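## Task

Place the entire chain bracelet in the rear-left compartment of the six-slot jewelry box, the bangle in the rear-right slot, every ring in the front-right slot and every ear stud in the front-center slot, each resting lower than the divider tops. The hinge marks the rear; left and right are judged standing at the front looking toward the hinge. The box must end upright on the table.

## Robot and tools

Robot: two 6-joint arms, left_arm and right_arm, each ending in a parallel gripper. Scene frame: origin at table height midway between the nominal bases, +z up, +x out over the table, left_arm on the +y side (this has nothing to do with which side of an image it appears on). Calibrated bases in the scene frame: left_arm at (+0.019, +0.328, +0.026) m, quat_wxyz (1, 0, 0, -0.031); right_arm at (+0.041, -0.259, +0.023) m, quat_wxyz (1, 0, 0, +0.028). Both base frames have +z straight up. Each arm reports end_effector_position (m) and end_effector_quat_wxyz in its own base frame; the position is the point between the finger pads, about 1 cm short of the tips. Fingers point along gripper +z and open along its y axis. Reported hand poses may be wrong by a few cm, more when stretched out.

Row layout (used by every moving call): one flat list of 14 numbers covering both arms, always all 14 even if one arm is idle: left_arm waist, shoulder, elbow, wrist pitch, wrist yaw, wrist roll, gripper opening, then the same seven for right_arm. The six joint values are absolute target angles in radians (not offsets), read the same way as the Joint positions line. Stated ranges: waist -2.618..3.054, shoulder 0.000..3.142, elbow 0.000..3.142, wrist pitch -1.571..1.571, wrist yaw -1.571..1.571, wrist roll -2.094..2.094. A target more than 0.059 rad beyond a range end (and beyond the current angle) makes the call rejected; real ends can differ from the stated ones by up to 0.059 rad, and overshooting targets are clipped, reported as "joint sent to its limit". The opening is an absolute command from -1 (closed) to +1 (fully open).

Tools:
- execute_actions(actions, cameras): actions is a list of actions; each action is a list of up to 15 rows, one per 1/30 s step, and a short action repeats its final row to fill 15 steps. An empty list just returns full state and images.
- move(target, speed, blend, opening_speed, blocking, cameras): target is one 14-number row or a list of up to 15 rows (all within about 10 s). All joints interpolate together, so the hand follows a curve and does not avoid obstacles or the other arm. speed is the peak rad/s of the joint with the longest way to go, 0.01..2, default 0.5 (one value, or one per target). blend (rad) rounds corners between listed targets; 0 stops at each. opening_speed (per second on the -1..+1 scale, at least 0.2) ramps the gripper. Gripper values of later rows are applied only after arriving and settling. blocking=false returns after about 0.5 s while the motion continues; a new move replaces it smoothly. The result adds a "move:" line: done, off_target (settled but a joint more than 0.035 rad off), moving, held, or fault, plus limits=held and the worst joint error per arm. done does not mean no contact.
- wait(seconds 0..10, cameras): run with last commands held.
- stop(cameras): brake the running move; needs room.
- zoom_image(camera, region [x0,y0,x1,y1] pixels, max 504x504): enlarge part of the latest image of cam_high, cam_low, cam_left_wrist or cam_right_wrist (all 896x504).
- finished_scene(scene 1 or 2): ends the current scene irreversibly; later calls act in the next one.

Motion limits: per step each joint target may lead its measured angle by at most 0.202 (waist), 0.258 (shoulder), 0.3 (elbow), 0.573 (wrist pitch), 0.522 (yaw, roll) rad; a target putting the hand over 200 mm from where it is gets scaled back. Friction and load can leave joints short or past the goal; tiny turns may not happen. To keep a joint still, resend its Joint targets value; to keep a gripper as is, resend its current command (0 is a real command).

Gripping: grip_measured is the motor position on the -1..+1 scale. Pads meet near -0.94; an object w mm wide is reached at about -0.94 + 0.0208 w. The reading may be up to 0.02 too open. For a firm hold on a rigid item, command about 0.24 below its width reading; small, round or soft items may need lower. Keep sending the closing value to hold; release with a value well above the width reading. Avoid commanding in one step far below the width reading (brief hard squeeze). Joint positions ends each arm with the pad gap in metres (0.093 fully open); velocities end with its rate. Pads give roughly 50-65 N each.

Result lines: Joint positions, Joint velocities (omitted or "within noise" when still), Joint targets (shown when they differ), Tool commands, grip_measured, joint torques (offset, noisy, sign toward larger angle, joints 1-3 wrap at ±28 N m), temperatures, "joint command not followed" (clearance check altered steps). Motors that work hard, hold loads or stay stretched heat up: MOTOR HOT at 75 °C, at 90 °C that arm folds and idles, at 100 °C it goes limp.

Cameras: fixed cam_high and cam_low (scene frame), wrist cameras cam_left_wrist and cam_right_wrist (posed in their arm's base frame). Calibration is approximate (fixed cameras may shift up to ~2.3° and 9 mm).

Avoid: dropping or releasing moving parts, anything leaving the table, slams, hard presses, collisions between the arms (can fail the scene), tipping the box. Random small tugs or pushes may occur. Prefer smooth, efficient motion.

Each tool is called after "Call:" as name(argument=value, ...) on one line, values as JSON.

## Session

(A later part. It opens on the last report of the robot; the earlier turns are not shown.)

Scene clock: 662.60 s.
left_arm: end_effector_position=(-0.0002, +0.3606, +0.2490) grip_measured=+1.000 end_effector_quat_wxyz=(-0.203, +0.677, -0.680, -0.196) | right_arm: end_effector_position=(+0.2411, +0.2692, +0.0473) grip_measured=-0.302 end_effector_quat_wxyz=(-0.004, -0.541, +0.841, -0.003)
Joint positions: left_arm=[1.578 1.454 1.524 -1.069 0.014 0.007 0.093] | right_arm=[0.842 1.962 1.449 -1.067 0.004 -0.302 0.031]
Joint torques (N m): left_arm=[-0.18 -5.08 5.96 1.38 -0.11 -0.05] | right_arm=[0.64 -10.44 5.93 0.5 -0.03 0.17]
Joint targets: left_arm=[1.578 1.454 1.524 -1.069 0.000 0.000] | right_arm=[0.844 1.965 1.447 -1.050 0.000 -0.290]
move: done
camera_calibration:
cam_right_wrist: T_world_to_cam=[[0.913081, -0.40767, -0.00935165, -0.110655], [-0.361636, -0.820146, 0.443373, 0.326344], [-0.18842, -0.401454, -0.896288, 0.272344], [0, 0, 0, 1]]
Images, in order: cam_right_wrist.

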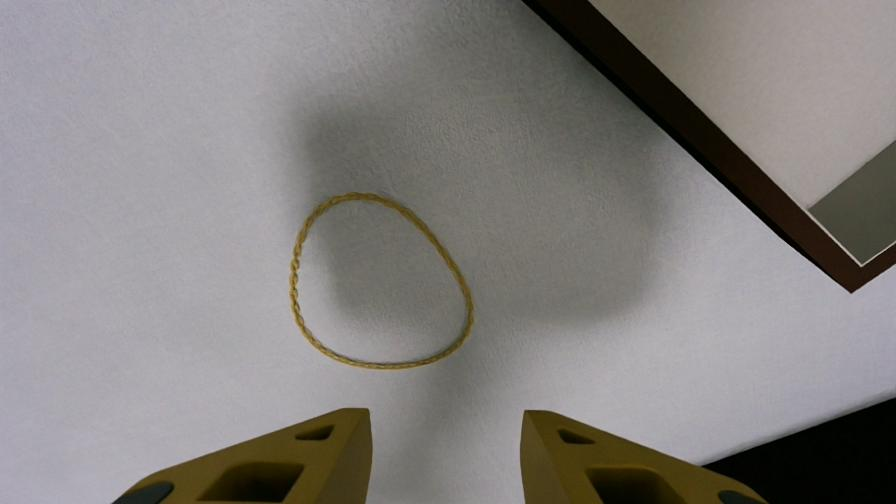

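Call:
move(target=[[1.578,1.454,1.524,-1.069,0.0,0.0,1,0.829,1.965,1.447,-1.05,0.0,-0.305,-0.3],[1.578,1.454,1.524,-1.069,0.0,0.0,1,0.829,2.036,1.33,-0.863,0.0,-0.305,-0.3]], speed=0.15, blend=[0.01,0], cameras=["cam_right_wrist"])

Call:
zoom_image(camera="cam_right_wrist", region=[250, 204, 650, 504])

Scene clock: 683.50 s.
left_arm: end_effector_position=(-0.0002, +0.3606, +0.2490) grip_measured=+1.000 end_effector_quat_wxyz=(-0.203, +0.677, -0.680, -0.196) | right_arm: end_effector_position=(+0.2452, +0.2692, +0.0001) grip_measured=-0.302 end_effector_quat_wxyz=(+0.003, -0.538, +0.843, -0.001)
Joint positions: left_arm=[1.578 1.454 1.524 -1.069 0.014 0.007 0.093] | right_arm=[0.834 2.022 1.337 -0.88 0.004 -0.302 0.031]
Joint torques (N m): left_arm=[-0.18 -5.07 5.96 1.38 -0.11 -0.05] | right_arm=[0.05 -9.59 5.16 0.53 -0.03 0.02]
Joint targets: left_arm=[1.578 1.454 1.524 -1.069 0.000 0.000] | right_arm=[0.829 2.036 1.330 -0.863 0.000 -0.305]
move: done; blend cut to 0.0075 rad at target 1
camera_calibration:
cam_right_wrist: T_world_to_cam=[[0.909698, -0.415242, -0.00494817, -0.111952], [-0.372765, -0.821776, 0.430966, 0.351853], [-0.183021, -0.390204, -0.902355, 0.226488], [0, 0, 0, 1]]
Images, in order: cam_right_wrist.

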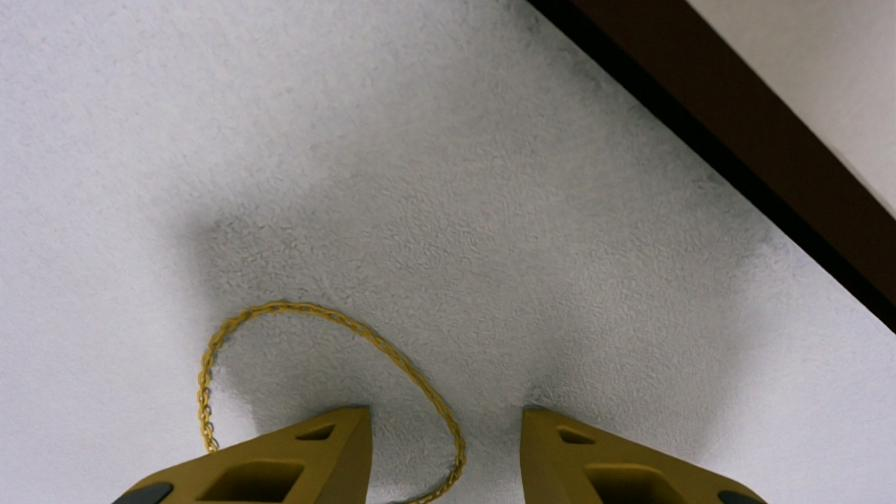

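Scaled by 1.260 from the camera's 896x504 image, which has a finer 1280x720 frame.

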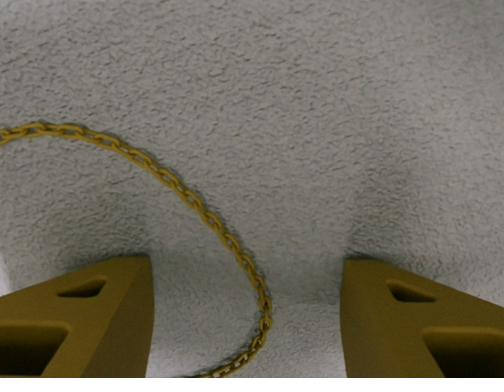

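Call:
move(target=[[1.578,1.454,1.524,-1.069,0.0,0.0,1,0.829,2.045,1.321,-0.850,0.0,-0.305,-0.3],[1.578,1.454,1.524,-1.069,0.0,0.0,1,0.829,2.045,1.321,-0.850,0.0,-0.305,-1.0]], speed=0.1, opening_speed=0.6, cameras=["cam_right_wrist"])

Call:
zoom_image(camera="cam_right_wrist", region=[250, 204, 650, 504])

Scene clock: 692.37 s.
left_arm: end_effector_position=(-0.0002, +0.3606, +0.2490) grip_measured=+1.000 end_effector_quat_wxyz=(-0.203, +0.677, -0.680, -0.196) | right_arm: end_effector_position=(+0.2460, +0.2701, -0.0010) grip_measured=-0.971 end_effector_quat_wxyz=(+0.006, -0.538, +0.843, +0.000)
Joint positions: left_arm=[1.578 1.454 1.524 -1.069 0.014 0.007 0.093] | right_arm=[0.834 2.023 1.333 -0.87 0.004 -0.302 0]
Joint torques (N m): left_arm=[-0.18 -5.09 5.94 1.38 -0.11 -0.05] | right_arm=[0.05 -8.85 4.66 0.58 -0.03 0.02]
Joint targets: left_arm=[1.578 1.454 1.524 -1.069 0.000 0.000] | right_arm=[0.829 2.045 1.321 -0.850 0.000 -0.305]
move: done
camera_calibration:
cam_right_wrist: T_world_to_cam=[[0.909713, -0.415225, -0.00320962, -0.112317], [-0.374412, -0.823591, 0.426043, 0.35424], [-0.179547, -0.386375, -0.904697, 0.224027], [0, 0, 0, 1]]
Images, in order: cam_right_wrist.

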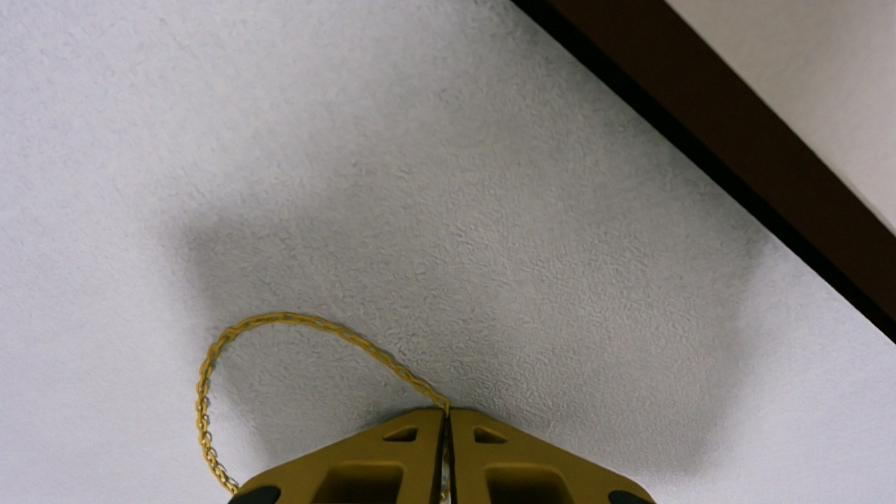

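Scaled by 1.260 from the camera's 896x504 image, which has a finer 1280x720 frame.

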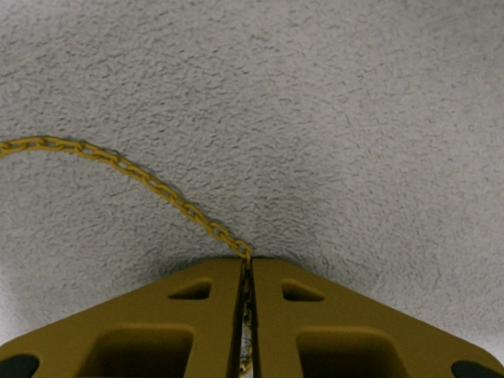

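Call:
move(target=[[1.578,1.454,1.524,-1.069,0.0,0.0,1,0.829,1.96,1.47,-1.07,0.0,-0.305,-1.0],[1.578,1.454,1.524,-1.069,0.0,0.0,1,0.829,1.86,1.89,-1.53,0.0,-0.305,-1.0]], speed=[0.2,0.5], blend=[0.05,0])

Call:
zoom_image(camera="cam_low", region=[420, 60, 720, 300])

Scene clock: 703.90 s.
left_arm: end_effector_position=(-0.0002, +0.3606, +0.2490) grip_measured=+1.000 end_effector_quat_wxyz=(-0.203, +0.677, -0.680, -0.196) | right_arm: end_effector_position=(+0.2413, +0.2649, +0.1812) grip_measured=-0.971 end_effector_quat_wxyz=(+0.025, -0.538, +0.843, +0.005)
Joint positions: left_arm=[1.578 1.454 1.524 -1.069 0.014 0.007 0.093] | right_arm=[0.834 1.88 1.874 -1.512 0.004 -0.302 0]
Joint torques (N m): left_arm=[-0.18 -5.07 5.96 1.37 -0.11 -0.05] | right_arm=[0.05 -12.08 7.92 0.32 -0.03 0.02]
Joint targets: left_arm=[1.578 1.454 1.524 -1.069 0.000 0.000] | right_arm=[0.829 1.860 1.890 -1.530 0.000 -0.305]
move: done
camera_calibration:
cam_left_wrist: T_world_to_cam=[[0.999895, 0.00426763, 0.0138832, -0.00475029], [0.00661983, -0.98471, -0.174078, 0.440453], [0.012928, 0.174151, -0.984634, 0.263194], [0, 0, 0, 1]]
cam_right_wrist: T_world_to_cam=[[0.909634, -0.415312, 0.00907588, -0.111811], [-0.385513, -0.835824, 0.390868, 0.28293], [-0.154746, -0.359045, -0.920402, 0.37569], [0, 0, 0, 1]]

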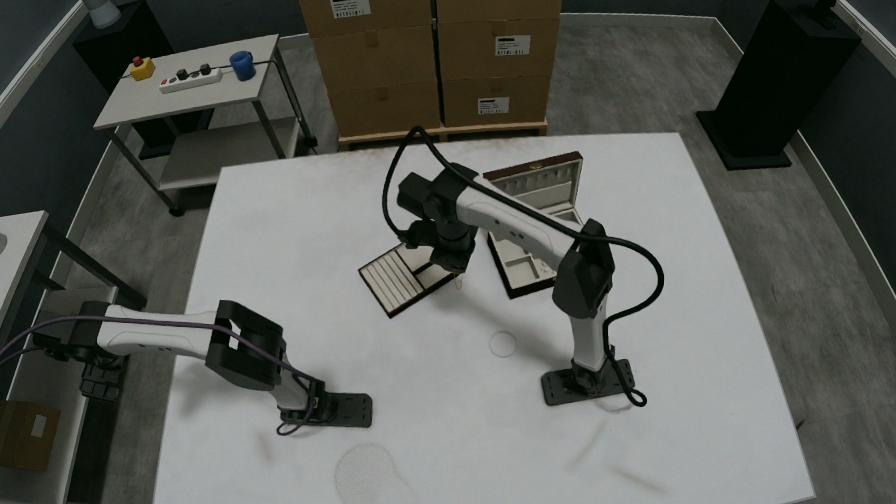

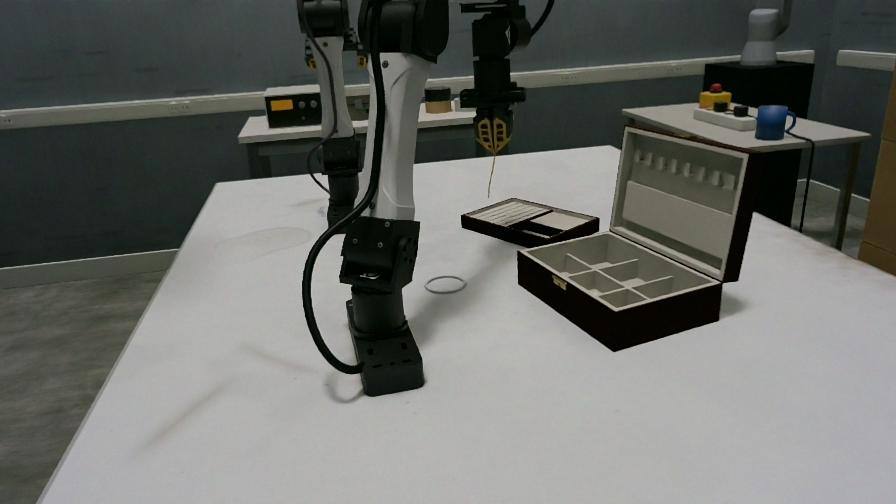

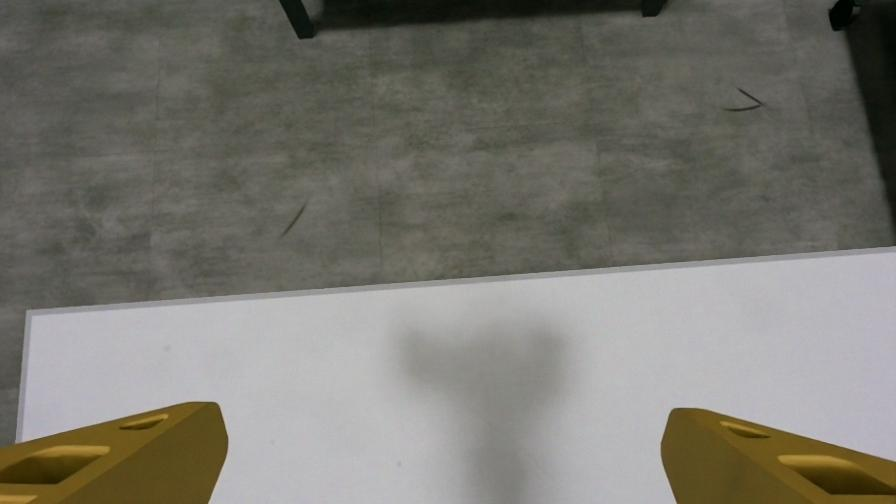

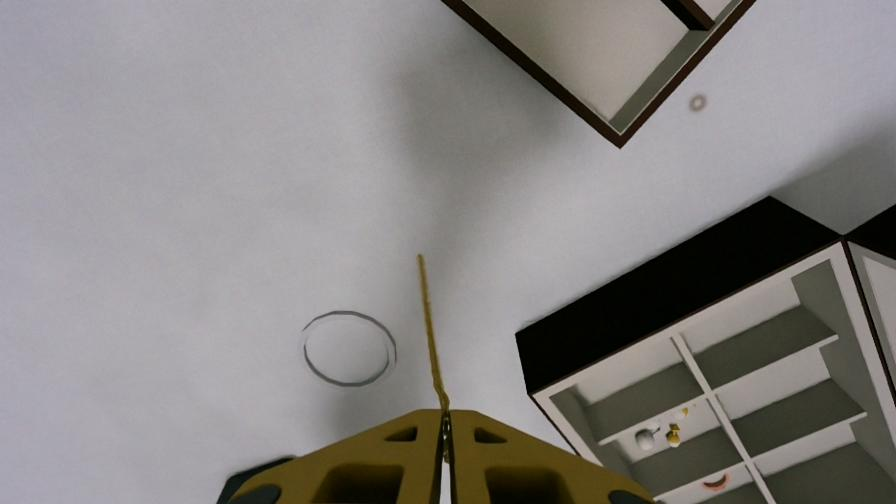

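Scaled by 1.680 from the camera's 896x504 image, which has a finer 1280x720 frame.

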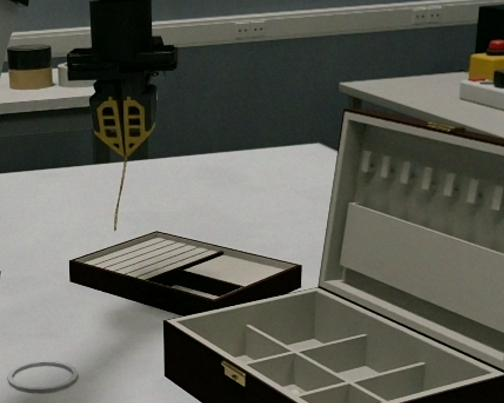

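Call:
zoom_image(camera="cam_right_wrist", region=[620, 60, 780, 150])

Scaled by 3.150 from the camera's 896x504 image, which has a finer 1280x720 frame.

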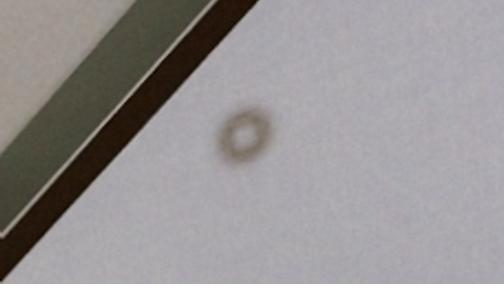

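Call:
move(target=[1.578,1.454,1.524,-1.069,0.0,0.0,1,0.30,1.41,1.22,-0.90,0.0,0.08,-1.0], speed=0.5, cameras=["cam_low","cam_right_wrist","cam_high"])

Scene clock: 727.00 s.
left_arm: end_effector_position=(-0.0002, +0.3606, +0.2490) grip_measured=+1.000 end_effector_quat_wxyz=(-0.203, +0.677, -0.680, -0.196) | right_arm: end_effector_position=(+0.3259, +0.1010, +0.1665) grip_measured=-0.971 end_effector_quat_wxyz=(+0.220, -0.114, +0.968, +0.040)
Joint positions: left_arm=[1.578 1.454 1.524 -1.069 0.014 0.007 0.093] | right_arm=[0.302 1.431 1.229 -0.917 0.003 0.067 0]
Joint torques (N m): left_arm=[-0.18 -5.08 5.96 1.38 -0.11 -0.05] | right_arm=[0.31 -8.5 6.41 1.44 0 0.18]
Motor temperatures (°C): left_arm=[26 37 36 40 26 27 27] | right_arm=[30 55 41 28 26 25 28]
Heat: left arm: 40 °C; right arm: 55 °C.
Joint targets: left_arm=[1.578 1.454 1.524 -1.069 0.000 0.000] | right_arm=[0.300 1.410 1.220 -0.900 0.000 0.080]
move: done
camera_calibration:
cam_right_wrist: T_world_to_cam=[[0.247982, -0.968205, -0.0329325, 0.0217649], [-0.968743, -0.24806, -0.00175547, 0.380369], [-0.00646957, 0.0323384, -0.999456, 0.241656], [0, 0, 0, 1]]
Images, in order: cam_high, cam_low, cam_right_wrist.

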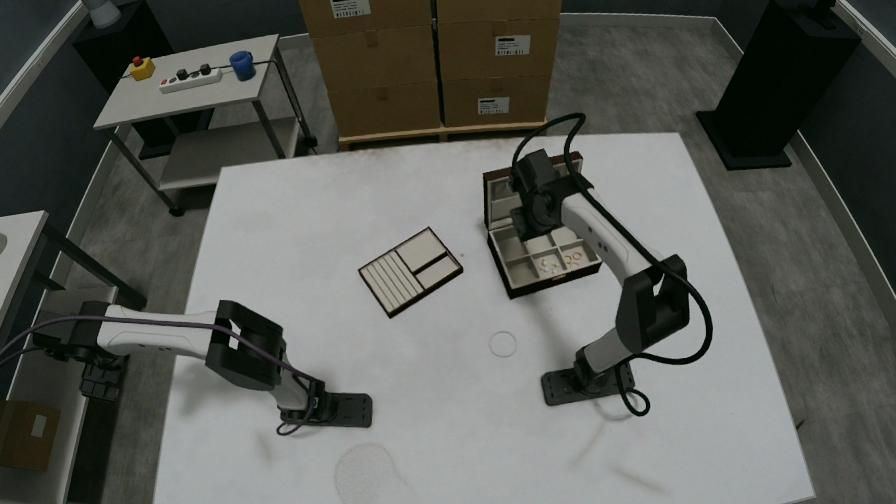

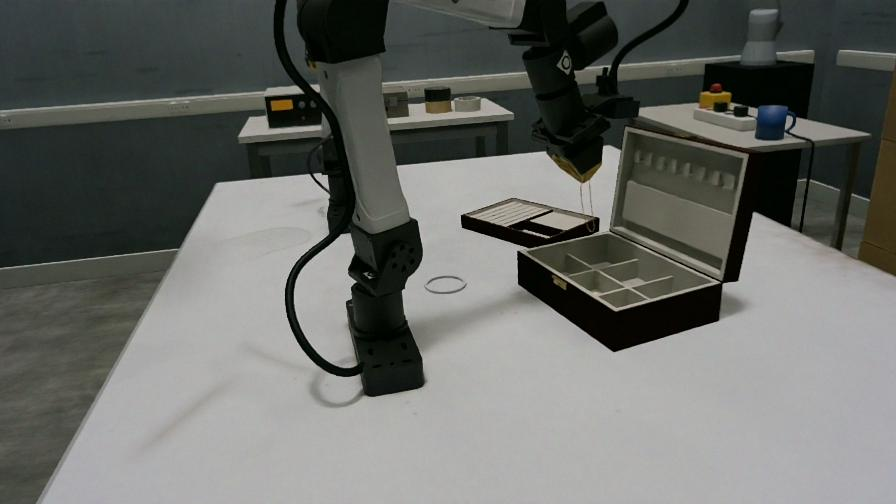

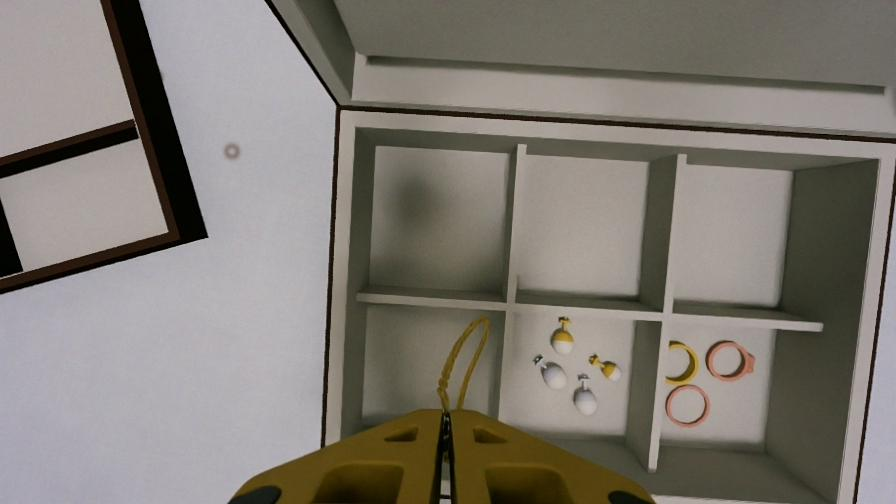

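Call:
move(target=[1.578,1.454,1.524,-1.069,0.0,0.0,1,0.317,1.43,0.815,-0.225,0.0,0.11,-1.0], speed=0.35, cameras=["cam_low","cam_right_wrist","cam_high"])

Call:
zoom_image(camera="cam_low", region=[480, 100, 780, 360])

Scene clock: 765.40 s.
left_arm: end_effector_position=(-0.0002, +0.3606, +0.2490) grip_measured=+1.000 end_effector_quat_wxyz=(-0.203, +0.677, -0.680, -0.196) | right_arm: end_effector_position=(+0.3606, +0.1153, +0.1023) grip_measured=-0.971 end_effector_quat_wxyz=(+0.346, -0.099, +0.930, +0.070)
Joint positions: left_arm=[1.578 1.454 1.524 -1.069 0.014 0.007 0.093] | right_arm=[0.311 1.43 0.823 -0.242 0.003 0.097 0]
Joint torques (N m): left_arm=[-0.18 -5.07 5.96 1.38 -0.11 -0.06] | right_arm=[1.02 -6.49 6.52 1.92 0 0.14]
Joint targets: left_arm=[1.578 1.454 1.524 -1.069 0.000 0.000] | right_arm=[0.317 1.430 0.815 -0.225 0.000 0.110]
move: done
camera_calibration:
cam_right_wrist: T_world_to_cam=[[0.244418, -0.967471, -0.0652695, 0.02939], [-0.938571, -0.219132, -0.266582, 0.430228], [0.243608, 0.126417, -0.9616, 0.0724006], [0, 0, 0, 1]]
Images, in order: cam_high, cam_low, cam_right_wrist.

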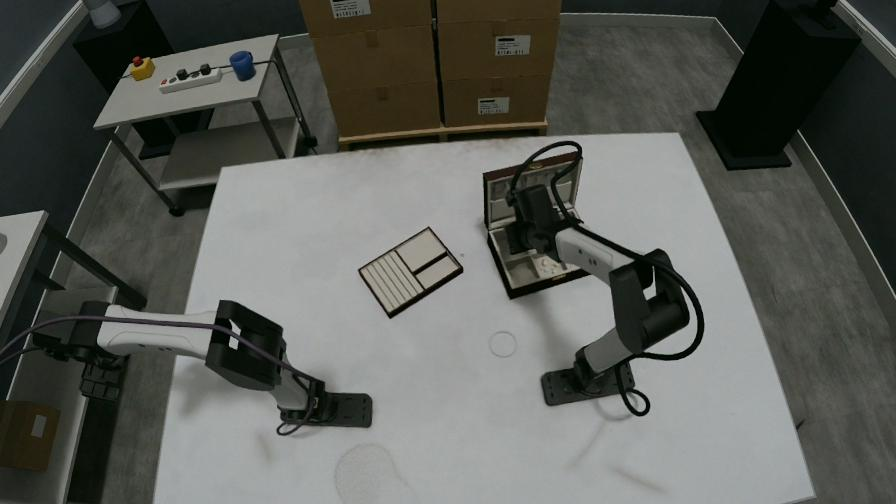

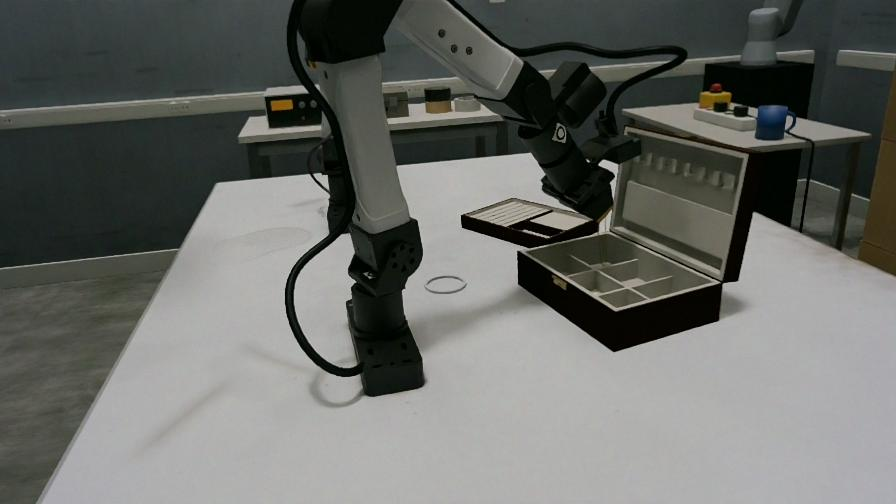

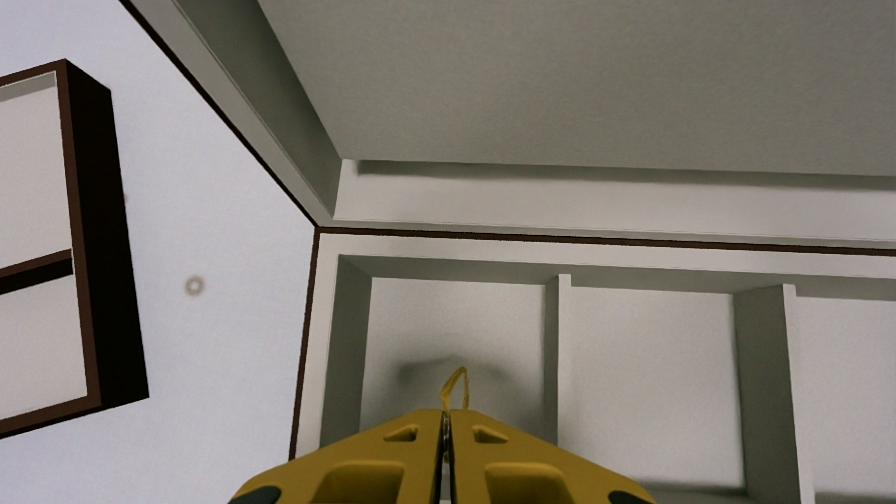

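Scaled by 1.680 from the camera's 896x504 image, which has a finer 1280x720 frame.

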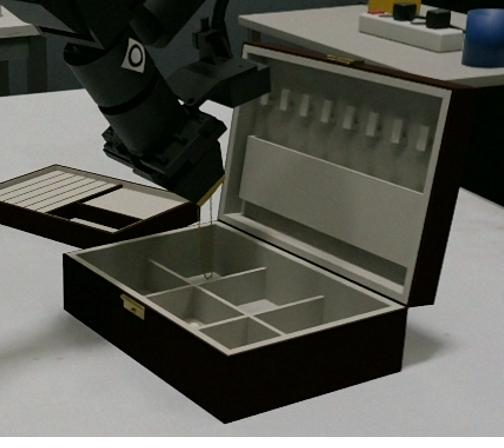

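Call:
move(target=[1.578,1.454,1.524,-1.069,0.0,0.0,1,0.317,1.60,0.645,0.11,0.0,0.11,-1.0], speed=0.25, cameras=["cam_low","cam_right_wrist","cam_high"])

Call:
zoom_image(camera="cam_low", region=[480, 100, 780, 360])

Scene clock: 775.33 s.
left_arm: end_effector_position=(-0.0002, +0.3606, +0.2490) grip_measured=+1.000 end_effector_quat_wxyz=(-0.203, +0.677, -0.680, -0.196) | right_arm: end_effector_position=(+0.3613, +0.1155, +0.0342) grip_measured=-0.971 end_effector_quat_wxyz=(+0.348, -0.099, +0.930, +0.071)
Joint positions: left_arm=[1.578 1.454 1.524 -1.069 0.014 0.007 0.093] | right_arm=[0.311 1.59 0.652 0.094 0.003 0.098 0]
Joint torques (N m): left_arm=[-0.2 -5.08 5.96 1.37 -0.11 -0.05] | right_arm=[1.02 -6.04 5.6 1.9 0 0.17]
Motor temperatures (°C): left_arm=[26 37 36 40 26 27 27] | right_arm=[30 50 41 32 26 25 28]
Heat: left arm: 40 °C; right arm: 50 °C.
Joint targets: left_arm=[1.578 1.454 1.524 -1.069 0.000 0.000] | right_arm=[0.317 1.600 0.645 0.110 0.000 0.110]
move: done
camera_calibration:
cam_right_wrist: T_world_to_cam=[[0.244165, -0.967479, -0.0660871, 0.0251126], [-0.937467, -0.218058, -0.271305, 0.412434], [0.248071, 0.128198, -0.960222, 0.00484009], [0, 0, 0, 1]]
Images, in order: cam_high, cam_low, cam_right_wrist.

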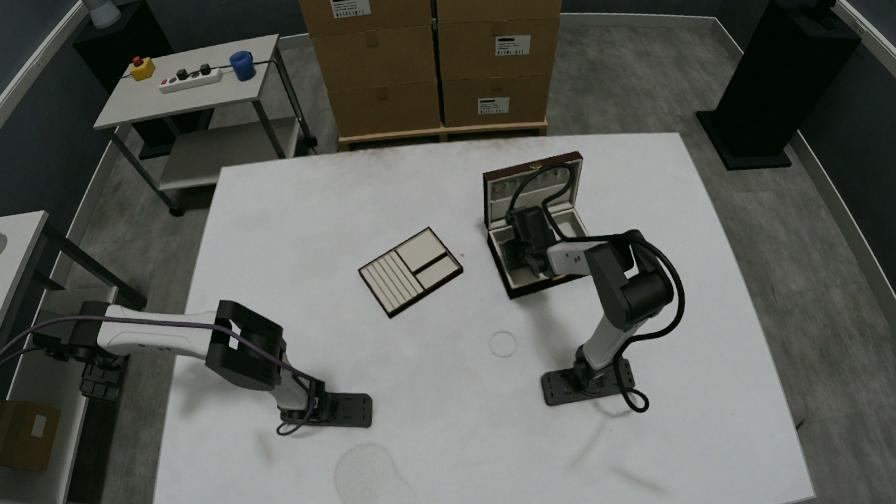

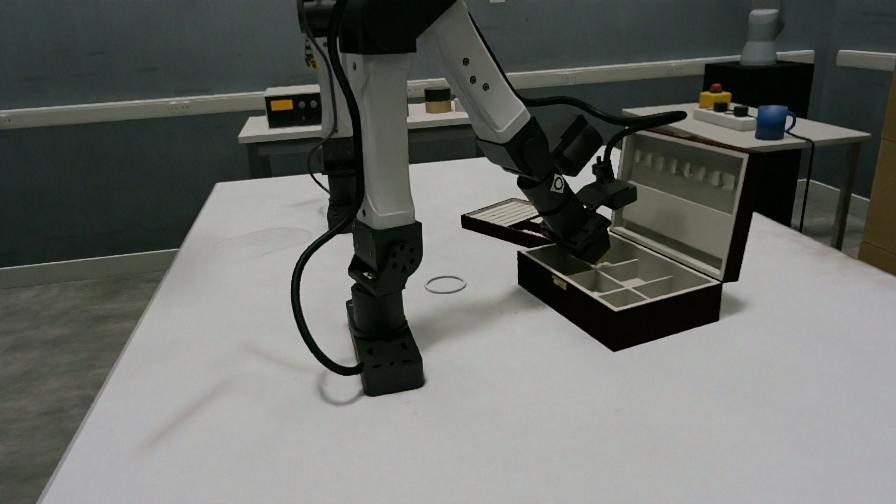

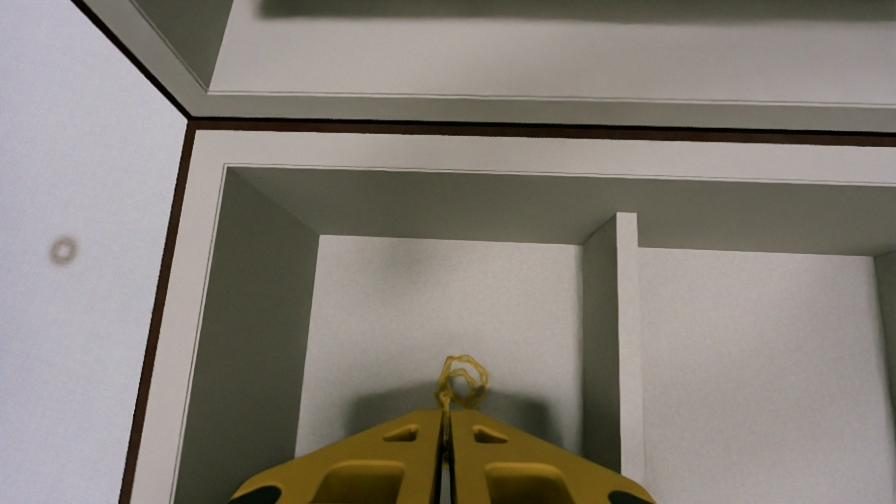

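Scaled by 1.680 from the camera's 896x504 image, which has a finer 1280x720 frame.

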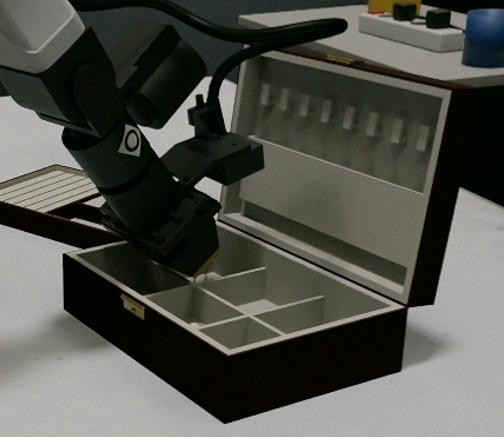

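Call:
move(target=[[1.578,1.454,1.524,-1.069,0.0,0.0,1,0.317,1.615,0.625,0.145,0.0,0.11,-1.0],[1.578,1.454,1.524,-1.069,0.0,0.0,1,0.317,1.615,0.625,0.145,0.0,0.11,-0.6]], speed=0.15, opening_speed=0.5, cameras=["cam_right_wrist"])

Scene clock: 783.83 s.
left_arm: end_effector_position=(-0.0002, +0.3606, +0.2490) grip_measured=+1.000 end_effector_quat_wxyz=(-0.203, +0.677, -0.680, -0.196) | right_arm: end_effector_position=(+0.3612, +0.1174, +0.0305) grip_measured=-0.602 end_effector_quat_wxyz=(+0.353, -0.101, +0.927, +0.074)
Joint positions: left_arm=[1.578 1.454 1.524 -1.069 0.014 0.007 0.093] | right_arm=[0.314 1.602 0.634 0.135 0 0.098 0.016]
Joint torques (N m): left_arm=[-0.18 -5.08 5.94 1.38 -0.11 -0.05] | right_arm=[0.75 -5.76 5.27 1.86 0.02 0.17]
Joint targets: left_arm=[1.578 1.454 1.524 -1.069 0.000 0.000] | right_arm=[0.317 1.615 0.625 0.145 0.000 0.110]
move: done
camera_calibration:
cam_right_wrist: T_world_to_cam=[[0.250195, -0.965726, -0.0691039, 0.0244165], [-0.933239, -0.22154, -0.282817, 0.410974], [0.257814, 0.13525, -0.956681, -0.00338778], [0, 0, 0, 1]]
Images, in order: cam_right_wrist.

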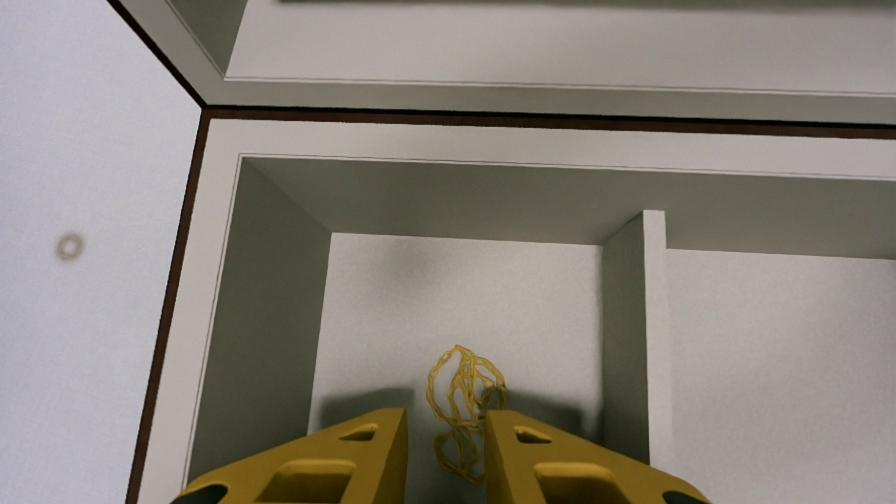

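Call:
move(target=[[1.578,1.454,1.524,-1.069,0.0,0.0,1,0.317,1.43,0.815,-0.225,0.0,0.11,-0.6],[1.578,1.454,1.524,-1.069,0.0,0.0,1,0.5,1.0,0.75,-0.6,0.0,0.05,-0.2],[1.578,1.454,1.524,-1.069,0.0,0.0,1,0.97,0.68,0.32,-0.54,0.0,0.0,-0.2]], speed=[0.4,0.6,0.6], blend=[0.03,0.1,0])

Call:
zoom_image(camera="cam_high", region=[480, 145, 610, 345])

Scene clock: 859.07 s.
left_arm: end_effector_position=(-0.0002, +0.3606, +0.2490) grip_measured=+1.000 end_effector_quat_wxyz=(-0.203, +0.677, -0.680, -0.196) | right_arm: end_effector_position=(+0.1219, +0.1757, +0.0585) grip_measured=-0.202 end_effector_quat_wxyz=(+0.284, -0.434, +0.842, +0.151)
Joint positions: left_arm=[1.578 1.454 1.524 -1.069 0.014 0.007 0.093] | right_arm=[0.965 0.686 0.326 -0.556 0.001 0.013 0.036]
Joint torques (N m): left_arm=[-0.18 -5.08 5.94 1.38 -0.11 -0.05] | right_arm=[0.92 -0.62 6.97 1.77 0.01 -0.1]
Motor temperatures (°C): left_arm=[26 37 36 40 26 27 27] | right_arm=[29 43 40 34 26 25 27]
Heat: left arm: 40 °C; right arm: 43 °C.
Joint targets: left_arm=[1.578 1.454 1.524 -1.069 0.000 0.000] | right_arm=[0.970 0.680 0.320 -0.540 0.000 0.000]
move: done; blend cut to 0 rad at target 2
camera_calibration:
cam_left_wrist: T_world_to_cam=[[0.999895, 0.00426763, 0.0138832, -0.00475029], [0.00661983, -0.98471, -0.174078, 0.440453], [0.012928, 0.174151, -0.984634, 0.263194], [0, 0, 0, 1]]
cam_right_wrist: T_world_to_cam=[[0.8225, -0.56866, -0.0109102, -0.00043425], [-0.558553, -0.803965, -0.204104, 0.260526], [0.107295, 0.17397, -0.978888, 0.0900346], [0, 0, 0, 1]]

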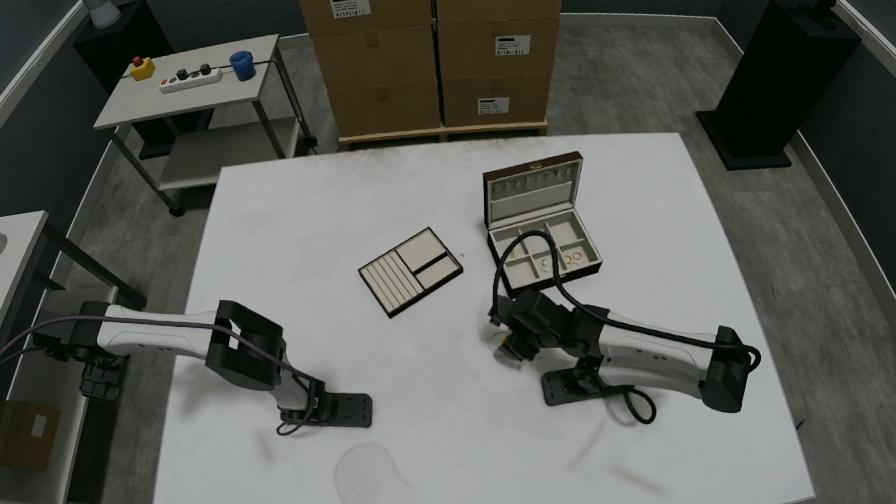

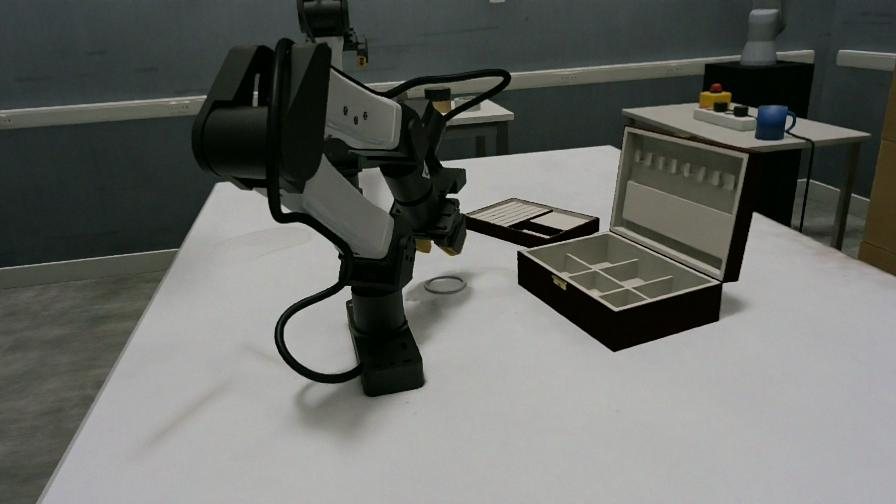

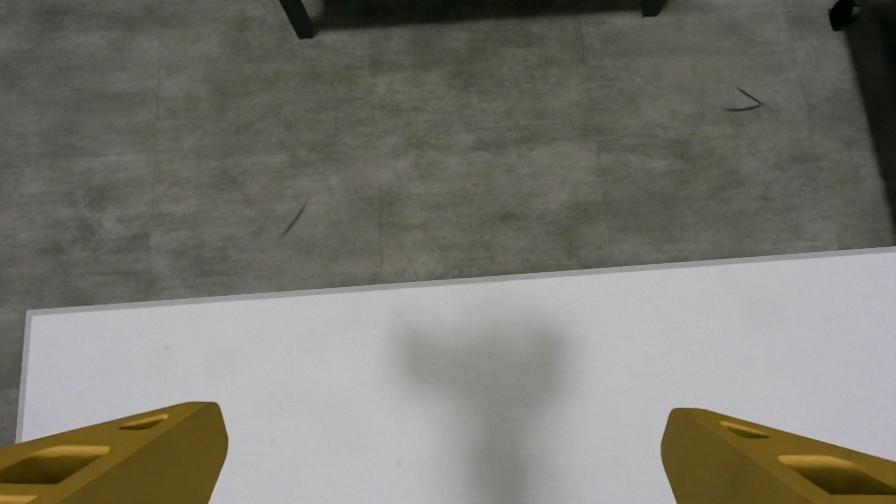

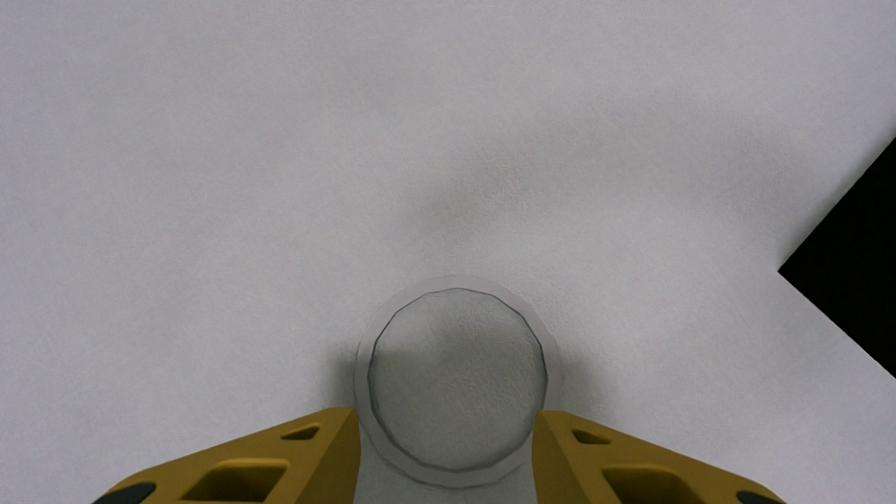

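Scaled by 2.520 from the camera's 896x504 image, which has a finer 1280x720 frame.

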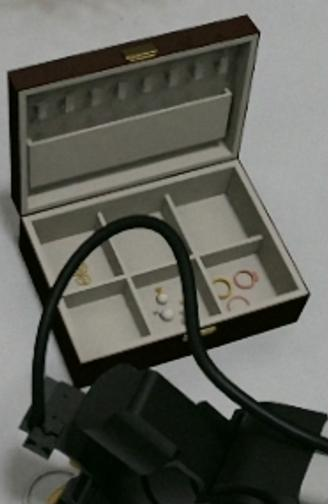

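Call:
move(target=[1.578,1.454,1.524,-1.069,0.0,0.0,1,1.087,0.736,0.206,-0.354,0.0,0.0,-0.3], speed=0.3, cameras=["cam_low","cam_right_wrist"])

Call:
zoom_image(camera="cam_low", region=[380, 200, 520, 320])

Scene clock: 882.73 s.
left_arm: end_effector_position=(-0.0002, +0.3606, +0.2490) grip_measured=+1.000 end_effector_quat_wxyz=(-0.203, +0.677, -0.680, -0.196) | right_arm: end_effector_position=(+0.1033, +0.1933, +0.0328) grip_measured=-0.298 end_effector_quat_wxyz=(+0.287, -0.480, +0.811, +0.174)
Joint positions: left_arm=[1.578 1.454 1.524 -1.069 0.014 0.007 0.093] | right_arm=[1.081 0.731 0.214 -0.37 0.002 0.012 0.031]
Joint torques (N m): left_arm=[-0.17 -5.08 5.96 1.38 -0.11 -0.05] | right_arm=[1.02 0.27 6.67 1.89 0.01 -0.07]
Joint targets: left_arm=[1.578 1.454 1.524 -1.069 0.000 0.000] | right_arm=[1.087 0.736 0.206 -0.354 0.000 0.000]
move: done
camera_calibration:
cam_right_wrist: T_world_to_cam=[[0.883091, -0.469092, -0.0101065, -0.000953264], [-0.458422, -0.858013, -0.231654, 0.260062], [0.0999957, 0.209205, -0.972746, 0.0575816], [0, 0, 0, 1]]
Images, in order: cam_low, cam_right_wrist.

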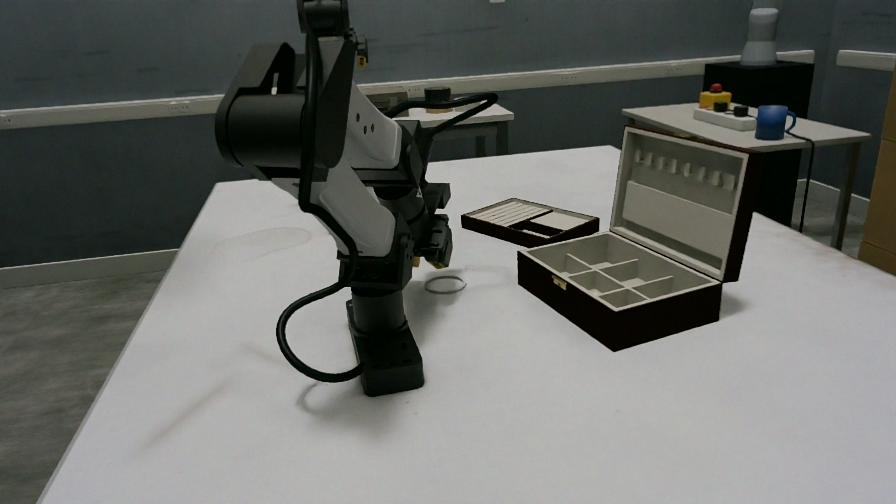

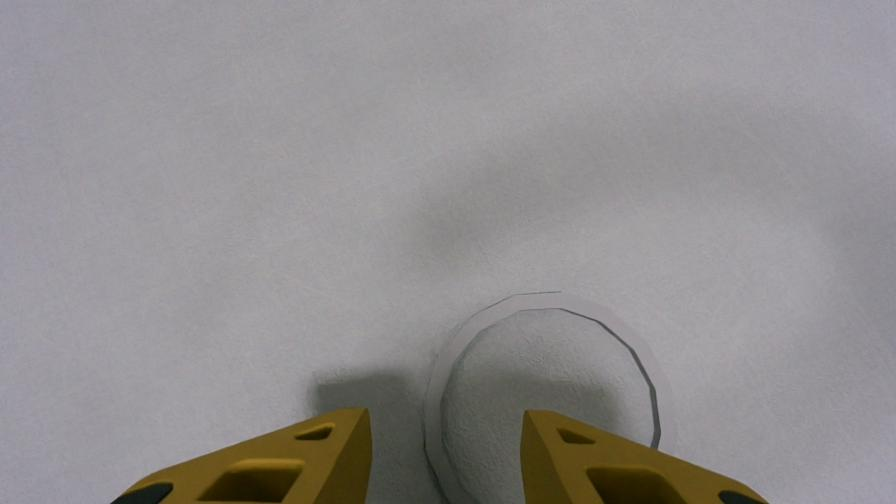

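Scaled by 3.600 from the camera's 896x504 image, which has a finer 1280x720 frame.

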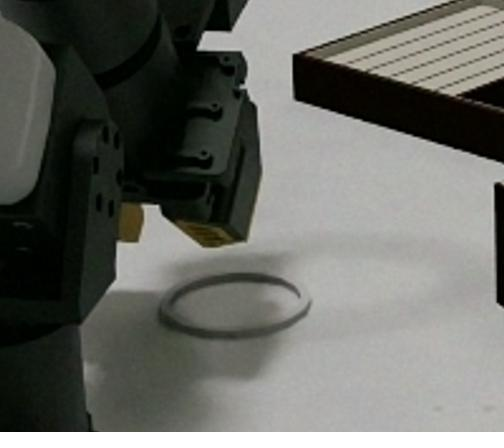

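Call:
move(target=[[1.578,1.454,1.524,-1.069,0.0,0.0,1,1.104,0.736,0.206,-0.354,0.0,0.0,-0.3],[1.578,1.454,1.524,-1.069,0.0,0.0,1,1.104,0.878,0.100,-0.114,0.0,0.0,-0.3]], speed=0.12, cameras=["cam_low","cam_right_wrist"])

Call:
zoom_image(camera="cam_low", region=[380, 200, 520, 320])

Scene clock: 900.60 s.
left_arm: end_effector_position=(-0.0002, +0.3606, +0.2490) grip_measured=+1.000 end_effector_quat_wxyz=(-0.203, +0.677, -0.680, -0.196) | right_arm: end_effector_position=(+0.1016, +0.1980, +0.0028) grip_measured=-0.298 end_effector_quat_wxyz=(+0.287, -0.486, +0.806, +0.177)
Joint positions: left_arm=[1.578 1.454 1.524 -1.069 0.014 0.007 0.093] | right_arm=[1.098 0.87 0.111 -0.125 0.002 0.012 0.031]
Joint torques (N m): left_arm=[-0.18 -5.08 5.96 1.38 -0.11 -0.06] | right_arm=[0.99 0.06 5.86 1.77 0.01 -0.07]
Joint targets: left_arm=[1.578 1.454 1.524 -1.069 0.000 0.000] | right_arm=[1.104 0.878 0.100 -0.114 0.000 0.000]
move: done
camera_calibration:
cam_right_wrist: T_world_to_cam=[[0.890856, -0.454174, -0.0101016, -0.00126909], [-0.443592, -0.864873, -0.234993, 0.256273], [0.0979909, 0.213826, -0.971945, 0.0268604], [0, 0, 0, 1]]
Images, in order: cam_low, cam_right_wrist.

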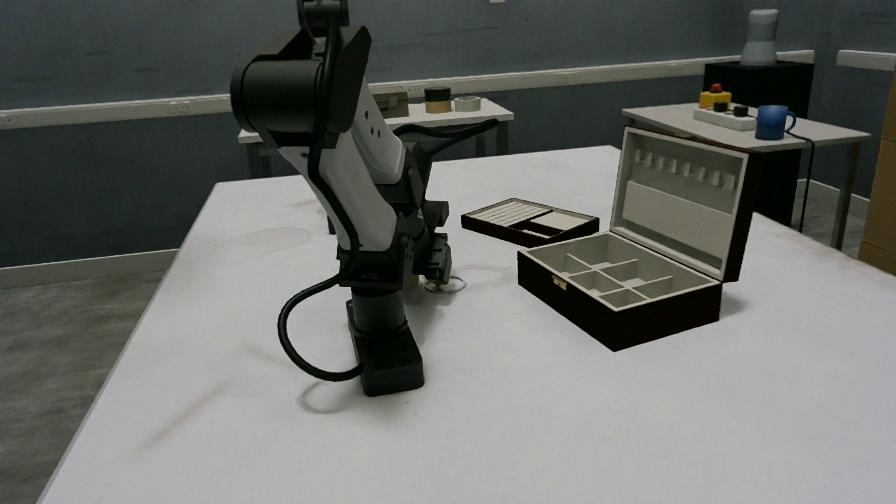

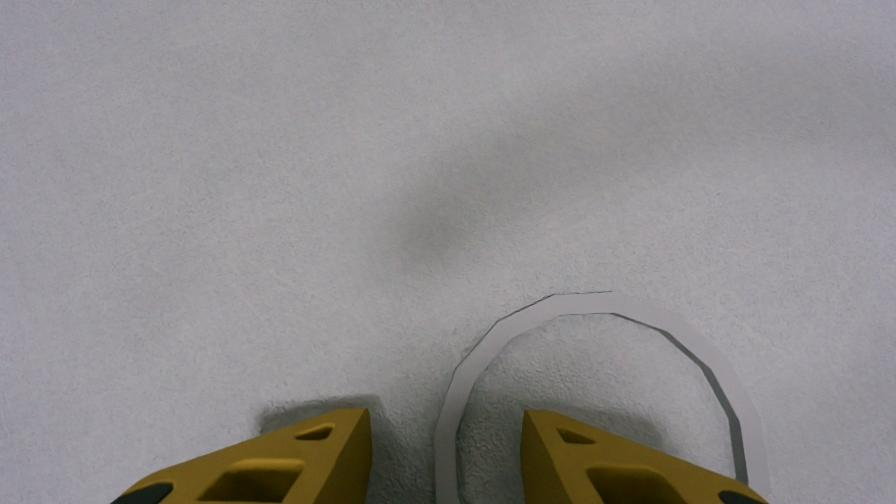

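Scaled by 3.600 from the camera's 896x504 image, which has a finer 1280x720 frame.

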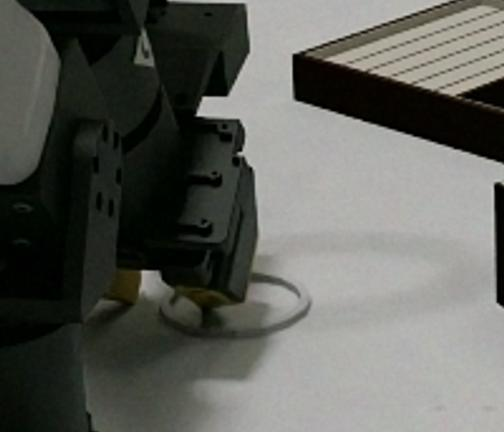

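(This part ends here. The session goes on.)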